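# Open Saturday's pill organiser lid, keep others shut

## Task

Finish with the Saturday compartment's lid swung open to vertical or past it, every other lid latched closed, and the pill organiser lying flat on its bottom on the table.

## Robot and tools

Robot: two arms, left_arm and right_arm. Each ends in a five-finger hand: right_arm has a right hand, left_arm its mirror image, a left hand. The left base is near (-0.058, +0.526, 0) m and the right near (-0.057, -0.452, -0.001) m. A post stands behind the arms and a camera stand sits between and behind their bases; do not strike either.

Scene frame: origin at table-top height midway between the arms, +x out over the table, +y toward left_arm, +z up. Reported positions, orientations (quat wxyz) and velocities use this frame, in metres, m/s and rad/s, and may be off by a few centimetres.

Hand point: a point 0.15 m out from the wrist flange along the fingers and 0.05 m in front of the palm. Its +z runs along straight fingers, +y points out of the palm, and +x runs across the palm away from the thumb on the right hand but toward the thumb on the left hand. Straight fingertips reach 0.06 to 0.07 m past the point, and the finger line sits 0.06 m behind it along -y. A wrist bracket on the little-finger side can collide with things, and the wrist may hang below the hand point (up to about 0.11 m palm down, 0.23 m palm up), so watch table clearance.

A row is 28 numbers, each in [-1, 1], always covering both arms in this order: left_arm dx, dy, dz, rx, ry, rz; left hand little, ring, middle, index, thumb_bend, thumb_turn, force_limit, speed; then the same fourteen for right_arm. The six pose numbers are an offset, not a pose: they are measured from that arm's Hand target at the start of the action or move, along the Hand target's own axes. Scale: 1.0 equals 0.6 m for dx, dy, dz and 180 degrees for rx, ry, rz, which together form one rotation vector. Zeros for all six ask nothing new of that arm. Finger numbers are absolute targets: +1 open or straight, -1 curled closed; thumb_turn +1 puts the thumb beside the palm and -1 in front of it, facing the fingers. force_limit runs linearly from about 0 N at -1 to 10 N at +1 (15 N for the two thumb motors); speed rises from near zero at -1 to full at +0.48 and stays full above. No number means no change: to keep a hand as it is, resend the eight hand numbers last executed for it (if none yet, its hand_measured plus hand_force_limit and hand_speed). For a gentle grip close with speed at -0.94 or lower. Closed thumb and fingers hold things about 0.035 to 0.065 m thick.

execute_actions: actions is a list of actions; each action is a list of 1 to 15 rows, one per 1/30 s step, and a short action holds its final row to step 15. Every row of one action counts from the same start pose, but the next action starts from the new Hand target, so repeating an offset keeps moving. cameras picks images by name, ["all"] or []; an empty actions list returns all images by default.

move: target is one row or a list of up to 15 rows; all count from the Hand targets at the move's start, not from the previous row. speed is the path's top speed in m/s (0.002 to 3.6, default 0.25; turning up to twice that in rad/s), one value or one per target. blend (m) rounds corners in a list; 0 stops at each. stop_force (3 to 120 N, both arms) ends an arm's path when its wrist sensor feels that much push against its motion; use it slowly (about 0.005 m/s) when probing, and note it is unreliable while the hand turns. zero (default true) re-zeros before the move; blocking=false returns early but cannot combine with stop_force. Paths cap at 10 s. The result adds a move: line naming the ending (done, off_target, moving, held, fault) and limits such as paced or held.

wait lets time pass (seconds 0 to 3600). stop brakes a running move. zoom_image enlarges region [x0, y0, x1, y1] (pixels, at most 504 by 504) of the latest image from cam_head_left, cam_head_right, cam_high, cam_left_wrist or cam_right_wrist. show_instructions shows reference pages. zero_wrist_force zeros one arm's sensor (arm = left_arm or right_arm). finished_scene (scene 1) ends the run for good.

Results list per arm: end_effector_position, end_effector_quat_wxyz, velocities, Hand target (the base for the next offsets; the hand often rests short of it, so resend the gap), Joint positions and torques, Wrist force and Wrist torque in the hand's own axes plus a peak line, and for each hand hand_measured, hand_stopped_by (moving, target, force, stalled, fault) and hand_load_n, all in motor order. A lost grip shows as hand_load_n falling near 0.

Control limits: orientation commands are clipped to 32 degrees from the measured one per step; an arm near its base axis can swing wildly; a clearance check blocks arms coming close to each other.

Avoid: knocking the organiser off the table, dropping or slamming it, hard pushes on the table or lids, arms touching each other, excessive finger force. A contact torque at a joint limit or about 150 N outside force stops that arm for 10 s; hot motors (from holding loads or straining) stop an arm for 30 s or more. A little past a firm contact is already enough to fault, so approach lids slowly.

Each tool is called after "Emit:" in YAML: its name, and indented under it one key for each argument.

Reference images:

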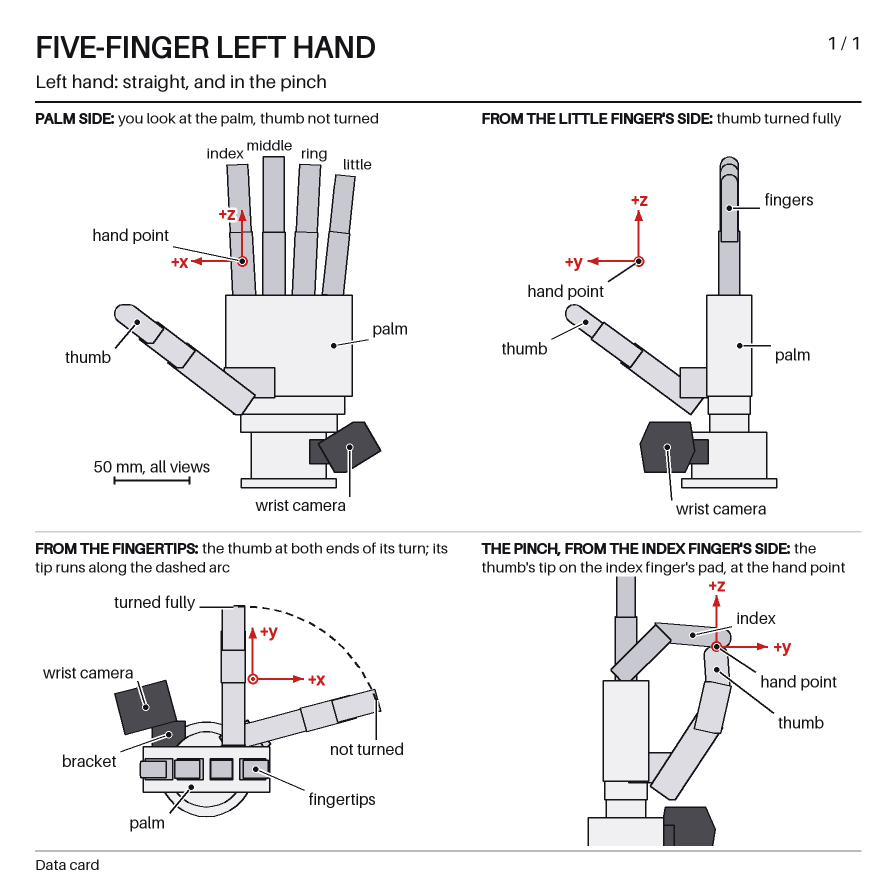

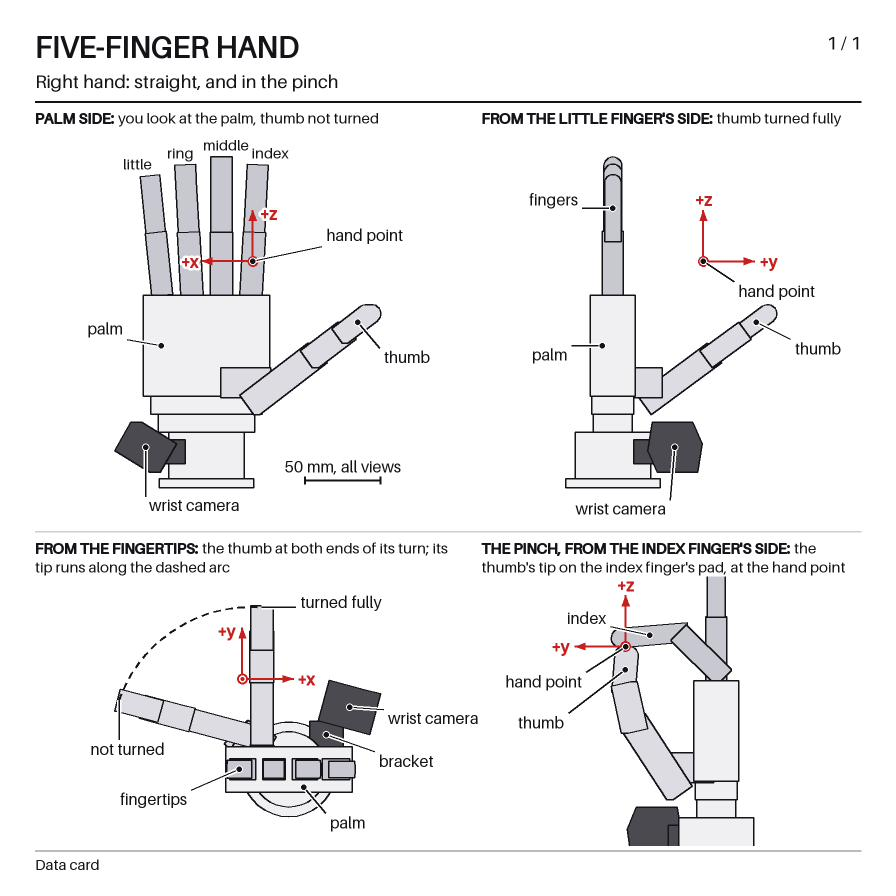

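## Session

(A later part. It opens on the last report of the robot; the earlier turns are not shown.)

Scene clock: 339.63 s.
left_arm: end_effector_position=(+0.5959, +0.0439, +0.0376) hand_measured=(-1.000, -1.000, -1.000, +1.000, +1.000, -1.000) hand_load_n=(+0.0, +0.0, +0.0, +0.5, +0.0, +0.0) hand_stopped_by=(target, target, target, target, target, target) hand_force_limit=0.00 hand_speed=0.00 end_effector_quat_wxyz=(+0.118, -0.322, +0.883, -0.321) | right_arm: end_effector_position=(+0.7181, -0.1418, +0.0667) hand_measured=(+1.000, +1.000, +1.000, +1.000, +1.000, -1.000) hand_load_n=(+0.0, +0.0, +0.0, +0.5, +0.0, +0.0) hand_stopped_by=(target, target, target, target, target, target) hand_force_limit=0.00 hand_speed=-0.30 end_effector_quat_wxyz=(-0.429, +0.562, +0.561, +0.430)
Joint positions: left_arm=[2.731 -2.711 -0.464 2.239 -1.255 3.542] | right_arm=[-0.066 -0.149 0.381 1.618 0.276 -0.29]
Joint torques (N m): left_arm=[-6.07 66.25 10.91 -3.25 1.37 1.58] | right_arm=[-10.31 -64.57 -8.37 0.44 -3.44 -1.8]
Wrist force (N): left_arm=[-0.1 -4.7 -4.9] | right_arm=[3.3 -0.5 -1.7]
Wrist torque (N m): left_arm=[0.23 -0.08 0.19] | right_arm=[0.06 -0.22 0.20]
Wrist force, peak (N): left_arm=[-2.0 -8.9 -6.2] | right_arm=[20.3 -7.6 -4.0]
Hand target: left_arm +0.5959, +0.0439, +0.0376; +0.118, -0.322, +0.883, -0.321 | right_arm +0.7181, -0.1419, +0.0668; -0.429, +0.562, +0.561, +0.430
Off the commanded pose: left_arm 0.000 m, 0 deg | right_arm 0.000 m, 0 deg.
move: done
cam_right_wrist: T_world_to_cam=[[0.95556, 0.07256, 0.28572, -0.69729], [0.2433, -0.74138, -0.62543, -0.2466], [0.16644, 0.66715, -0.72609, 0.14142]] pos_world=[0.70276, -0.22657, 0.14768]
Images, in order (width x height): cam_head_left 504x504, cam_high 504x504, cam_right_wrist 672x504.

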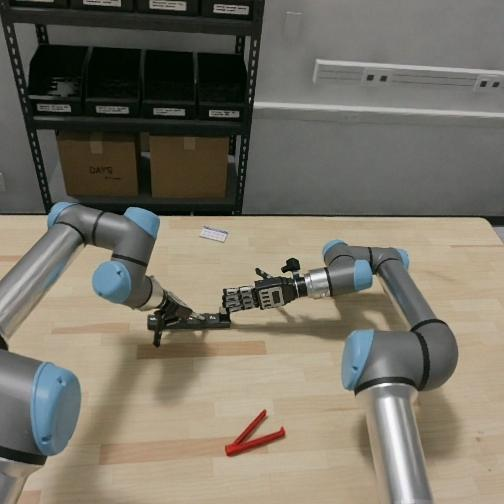

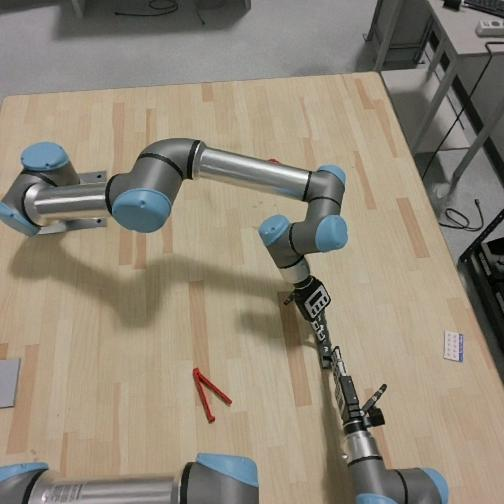

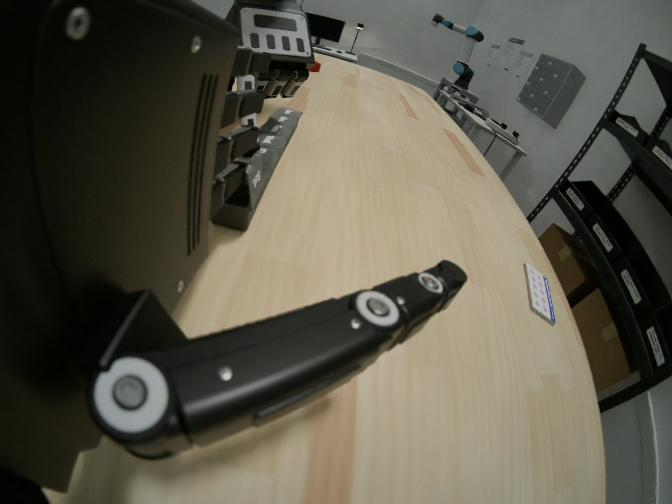

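Emit:
move:
  target: [0,0,0,0,0,0,-1,-1,-1,1,1,-1,0,0, 0,0.025,0,0,0,0,1,1,1,1,1,-1,0,-0.3]
  speed: 0.01
  stop_force: 3
  cameras: ["cam_high","cam_right_wrist","cam_head_left"]

Emit:
zoom_image:
  camera: "cam_right_wrist"
  region: [180, 130, 300, 230]

Scene clock: 344.40 s.
left_arm: end_effector_position=(+0.5959, +0.0439, +0.0376) hand_measured=(-1.000, -1.000, -1.000, +1.000, +1.000, -1.000) hand_load_n=(+0.0, +0.0, +0.5, +0.5, +0.0, +0.0) hand_stopped_by=(target, target, target, target, target, target) hand_force_limit=0.00 hand_speed=0.00 end_effector_quat_wxyz=(+0.118, -0.322, +0.883, -0.321) | right_arm: end_effector_position=(+0.7328, -0.1420, +0.0668) hand_measured=(+1.000, +1.000, +1.000, +1.000, +1.000, -1.000) hand_load_n=(+0.0, +0.0, +0.0, +0.5, +0.0, +0.5) hand_stopped_by=(target, target, target, target, target, target) hand_force_limit=0.00 hand_speed=-0.30 end_effector_quat_wxyz=(-0.429, +0.562, +0.561, +0.430)
Joint positions: left_arm=[2.731 -2.711 -0.464 2.239 -1.255 3.542] | right_arm=[-0.064 0.016 0.035 1.79 0.275 -0.28]
Joint torques (N m): left_arm=[-5.63 66.34 11.25 -3.16 1.37 1.65] | right_arm=[2.14 -46.12 -24.77 3.71 0.84 -2.2]
Wrist force (N): left_arm=[0.2 -5.6 -5.6] | right_arm=[3.4 -0.7 -1.6]
Wrist torque (N m): left_arm=[0.21 -0.09 0.20] | right_arm=[0.02 -0.23 0.20]
Wrist force, peak (N): left_arm=[0.2 -5.7 -5.8] | right_arm=[3.9 -0.6 -1.7]
Hand target: left_arm +0.5959, +0.0439, +0.0376; +0.118, -0.322, +0.883, -0.321 | right_arm +0.7331, -0.1419, +0.0668; -0.429, +0.562, +0.561, +0.430
Off the commanded pose: left_arm 0.000 m, 0 deg | right_arm 0.000 m, 0 deg.
elbow stopped short (right arm): the move would have taken joint 3 (elbow) straighter than the controller allows.
move: done
cam_right_wrist: T_world_to_cam=[[0.95547, 0.07116, 0.28638, -0.71151], [0.24271, -0.74148, -0.62554, -0.24972], [0.16783, 0.66719, -0.72573, 0.1381]] pos_world=[0.71726, -0.22667, 0.14778]
Images, in order (width x height): cam_head_left 504x504, cam_high 504x504, cam_right_wrist 672x504.

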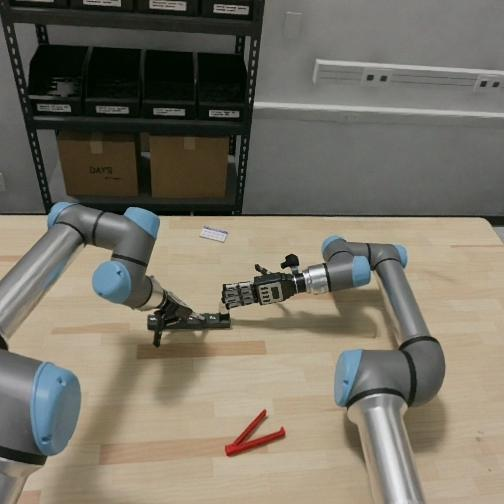

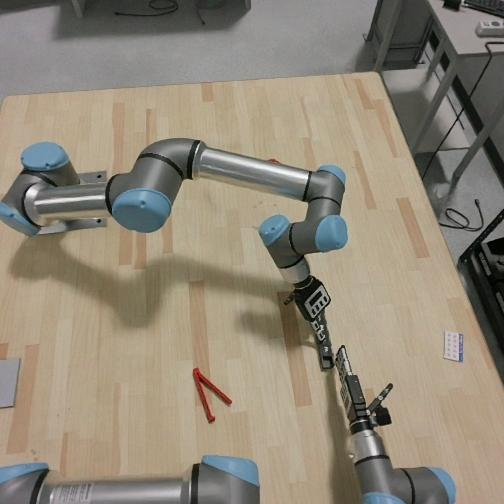

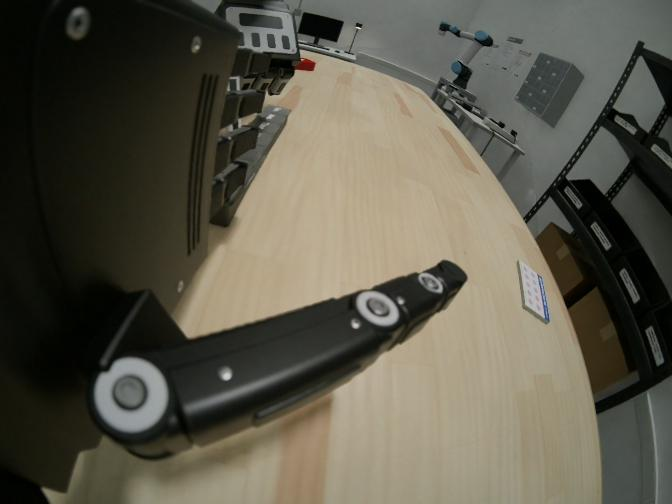

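Scaled by 4.200 from the camera's image (finer frame: 960x720).

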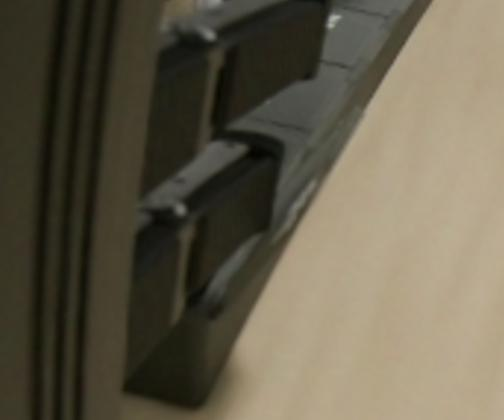

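Emit:
move:
  target:
    - [0,0,0,0,0,0,-1,-1,-1,1,1,-1,0,0, 0,-0.025,0,0,0,0,1,1,1,1,1,-1,0,-0.3]
    - [0,0,0,0,0,0,-1,-1,-1,1,1,-1,0,0, 0.0373,-0.025,-0.1827,0,0,0,1,1,1,1,1,-1,0,-0.3]
  speed: 0.06
  cameras: ["cam_high","cam_right_wrist","cam_head_left","cam_head_right"]

Emit:
zoom_image:
  camera: "cam_right_wrist"
  region: [220, 80, 360, 200]

Emit:
zoom_image:
  camera: "cam_high"
  region: [290, 290, 370, 390]

Scene clock: 350.83 s.
left_arm: end_effector_position=(+0.5959, +0.0439, +0.0376) hand_measured=(-1.000, -1.000, -1.000, +1.000, +1.000, -1.000) hand_load_n=(+0.0, +0.5, +0.0, +0.5, +0.0, +0.0) hand_stopped_by=(target, target, target, target, target, target) hand_force_limit=0.00 hand_speed=0.00 end_effector_quat_wxyz=(+0.118, -0.322, +0.883, -0.321) | right_arm: end_effector_position=(+0.7180, -0.2418, +0.1171) hand_measured=(+1.000, +1.000, +1.000, +1.000, +1.000, -1.000) hand_load_n=(+0.0, +0.0, +0.0, +0.0, +0.0, +0.5) hand_stopped_by=(target, target, target, target, target, target) hand_force_limit=0.00 hand_speed=-0.30 end_effector_quat_wxyz=(-0.429, +0.562, +0.561, +0.430)
Joint positions: left_arm=[2.731 -2.711 -0.464 2.239 -1.255 3.542] | right_arm=[-0.206 -0.275 0.605 1.914 0.342 -0.703]
Joint torques (N m): left_arm=[-5.74 66.22 10.83 -3.1 1.34 1.66] | right_arm=[-10.29 -64.97 -9.42 3.91 1.19 -2.38]
Wrist force (N): left_arm=[0.0 -4.7 -5.1] | right_arm=[3.6 -0.6 -1.6]
Wrist torque (N m): left_arm=[0.25 -0.09 0.19] | right_arm=[0.03 -0.25 0.21]
Wrist force, peak (N): left_arm=[0.2 -5.8 -5.8] | right_arm=[3.9 -0.6 -1.9]
Hand target: left_arm +0.5959, +0.0439, +0.0376; +0.118, -0.322, +0.883, -0.321 | right_arm +0.7180, -0.2419, +0.1171; -0.429, +0.562, +0.561, +0.430
Off the commanded pose: left_arm 0.000 m, 0 deg | right_arm 0.000 m, 0 deg.
move: done
cam_right_wrist: T_world_to_cam=[[0.95557, 0.07244, 0.2857, -0.70439], [0.24319, -0.74145, -0.62539, -0.28907], [0.16653, 0.66709, -0.72613, 0.2446]] pos_world=[0.70266, -0.32647, 0.19808]
Images, in order (width x height): cam_head_left 504x504, cam_head_right 504x504, cam_high 504x504, cam_right_wrist 672x504.

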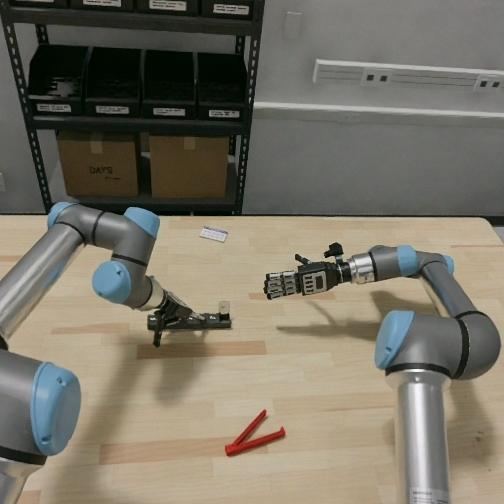

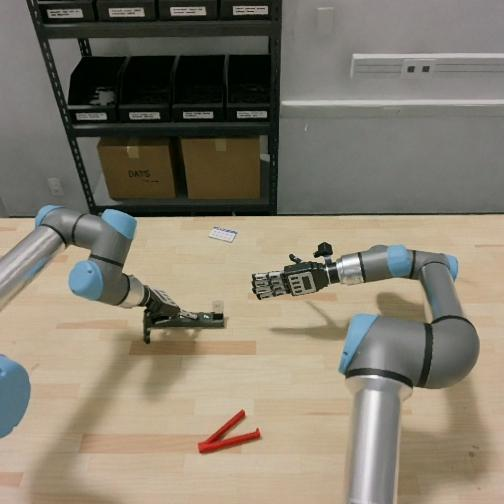

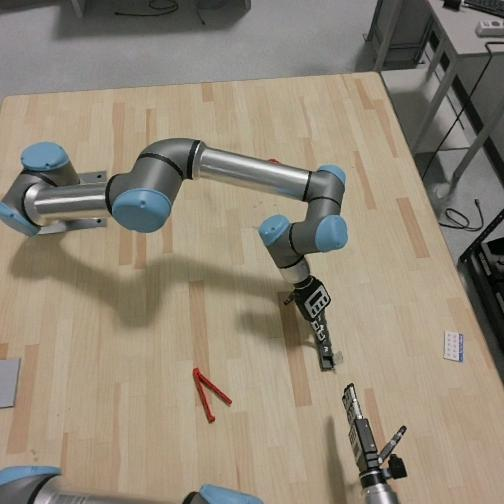

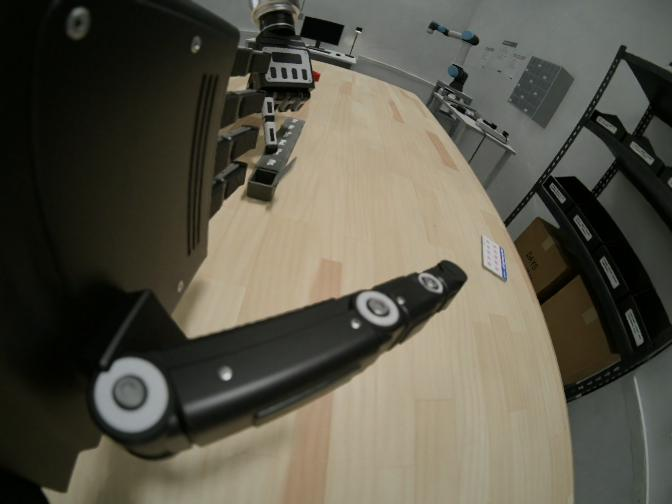

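Scaled by 3.600 from the camera's image (finer frame: 960x720).

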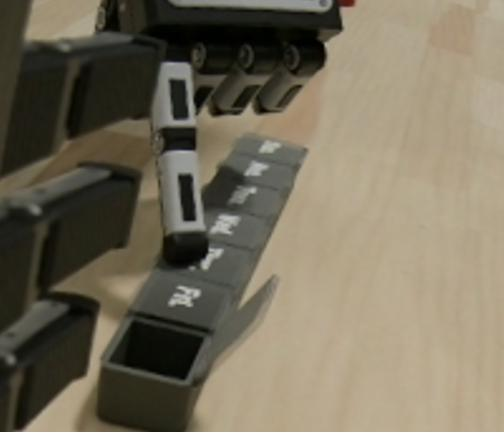

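Scaled by 5.040 from the camera's image (finer frame: 720x720).

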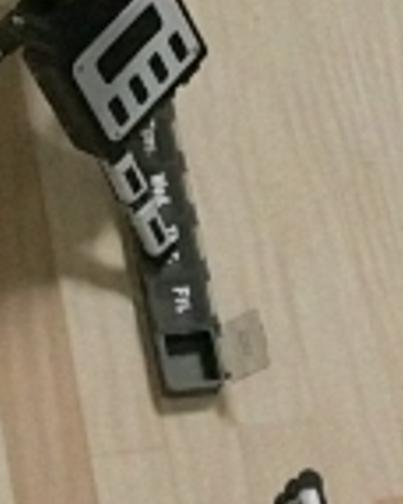

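Emit:
move:
  target: [0,-0.0857,-0.1023,0,0,0,-1,-1,-1,1,1,-1,0,0, 0,0,0,0,0,0,1,1,1,1,1,-1,0,-0.3]
  speed: 0.05
  cameras: ["cam_high","cam_right_wrist","cam_head_left","cam_left_wrist"]

Emit:
zoom_image:
  camera: "cam_right_wrist"
  region: [220, 80, 360, 200]

Emit:
zoom_image:
  camera: "cam_high"
  region: [290, 290, 370, 390]

Emit:
zoom_image:
  camera: "cam_head_left"
  region: [140, 280, 250, 350]

Scene clock: 355.33 s.
left_arm: end_effector_position=(+0.5957, +0.0440, +0.1176) hand_measured=(-1.000, -1.000, -1.000, +1.000, +1.000, -1.000) hand_load_n=(+0.0, +0.0, +0.0, +0.0, +0.0, +0.0) hand_stopped_by=(target, target, target, target, target, target) hand_force_limit=0.00 hand_speed=0.00 end_effector_quat_wxyz=(+0.118, -0.322, +0.883, -0.322) | right_arm: end_effector_position=(+0.7180, -0.2419, +0.1171) hand_measured=(+1.000, +1.000, +1.000, +1.000, +1.000, -1.000) hand_load_n=(+0.0, +0.0, +0.0, +0.0, +0.0, +0.5) hand_stopped_by=(target, target, target, target, target, target) hand_force_limit=0.00 hand_speed=-0.30 end_effector_quat_wxyz=(-0.429, +0.562, +0.561, +0.430)
Joint positions: left_arm=[2.731 -2.769 -0.143 1.976 -1.255 3.542] | right_arm=[-0.206 -0.275 0.605 1.914 0.342 -0.703]
Joint torques (N m): left_arm=[-2.35 52.24 26.58 -3.4 -1.22 2.06] | right_arm=[-10.22 -60.1 -8.99 3.71 1.11 -2.13]
Wrist force (N): left_arm=[-0.4 0.8 -0.8] | right_arm=[3.5 -0.5 -1.7]
Wrist torque (N m): left_arm=[0.13 0.04 -0.02] | right_arm=[0.05 -0.26 0.22]
Wrist force, peak (N): left_arm=[0.1 -5.7 -5.9] | right_arm=[3.9 -0.7 -1.7]
Hand target: left_arm +0.5958, +0.0439, +0.1176; +0.118, -0.322, +0.883, -0.321 | right_arm +0.7180, -0.2419, +0.1171; -0.429, +0.562, +0.561, +0.430
Off the commanded pose: left_arm 0.000 m, 0 deg | right_arm 0.000 m, 0 deg.
move: done
cam_left_wrist: T_world_to_cam=[[0.2608, -0.75865, 0.59702, -0.18537], [-0.96338, -0.16459, 0.21169, 0.56618], [-0.06233, -0.63036, -0.77379, 0.26942]] pos_world=[0.61058, 0.12239, 0.19929]
cam_right_wrist: T_world_to_cam=[[0.95557, 0.07243, 0.28573, -0.70439], [0.24321, -0.74141, -0.62543, -0.28913], [0.16654, 0.66714, -0.72608, 0.24467]] pos_world=[0.70266, -0.32657, 0.19808]
Images, in order (width x height): cam_head_left 504x504, cam_high 504x504, cam_left_wrist 672x504, cam_right_wrist 672x504.

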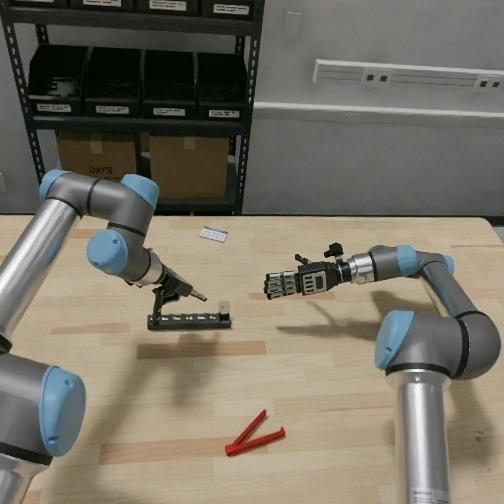

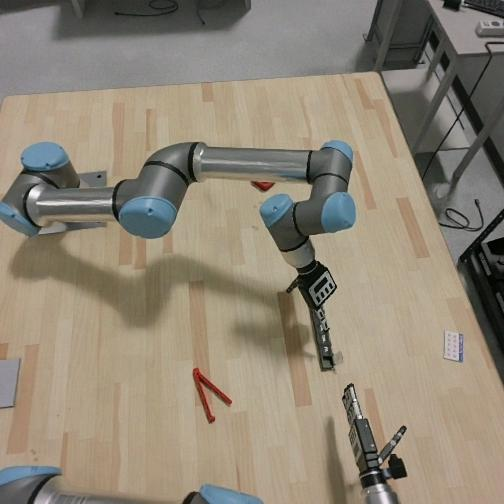

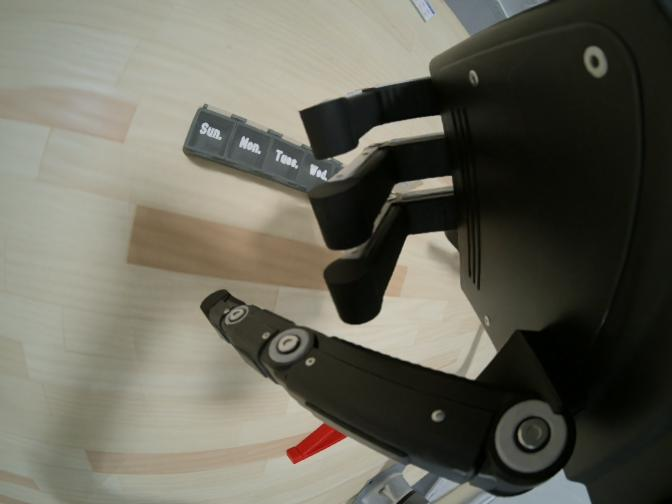

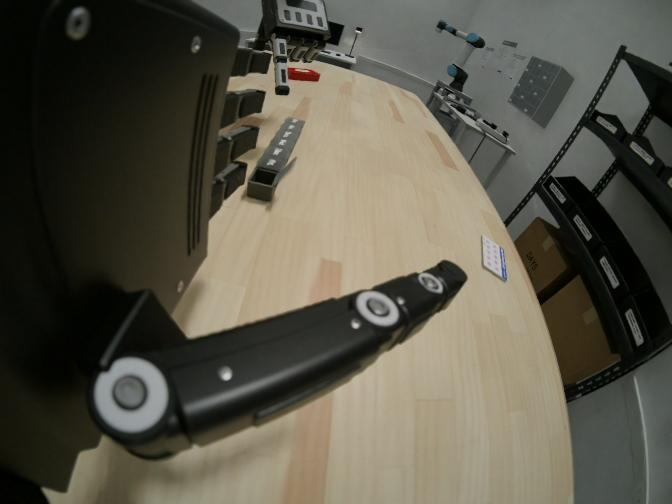

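Scaled by 3.600 from the camera's image (finer frame: 960x720).

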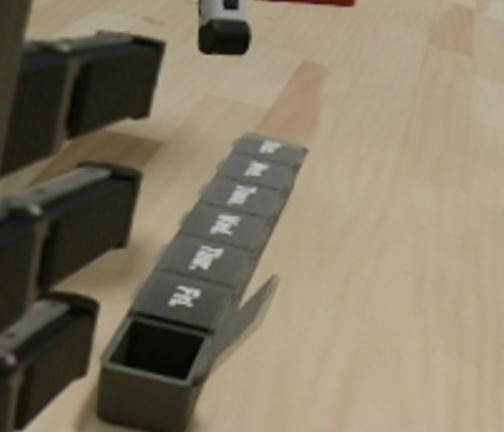

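Scaled by 5.040 from the camera's image (finer frame: 720x720).

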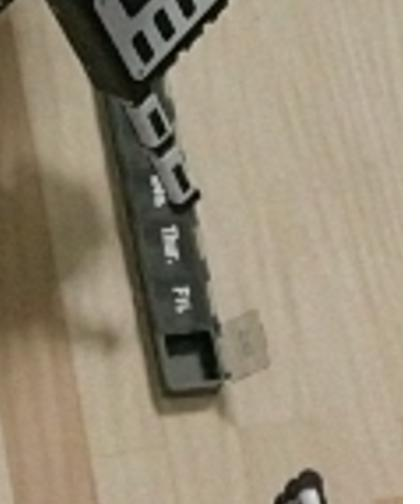

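Scaled by 4.582 from the camera's image (finer frame: 720x720).

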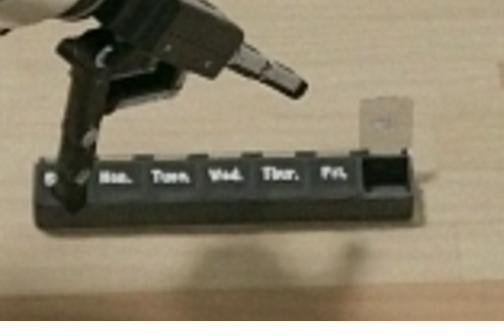

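Emit:
zoom_image:
  camera: "cam_right_wrist"
  region: [240, 110, 310, 180]

Scaled by 7.200 from the camera's image (finer frame: 960x720).

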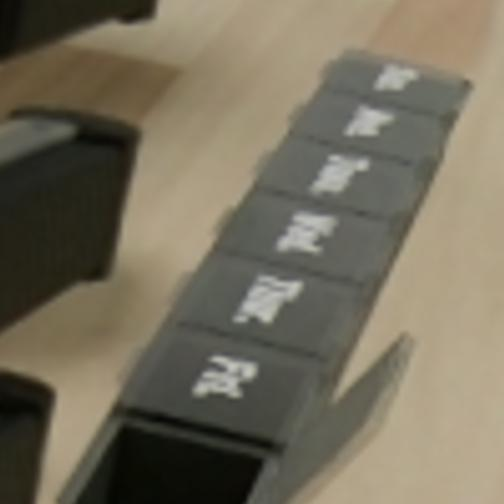

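Emit:
finished_scene:

The scene is finished: the task was done.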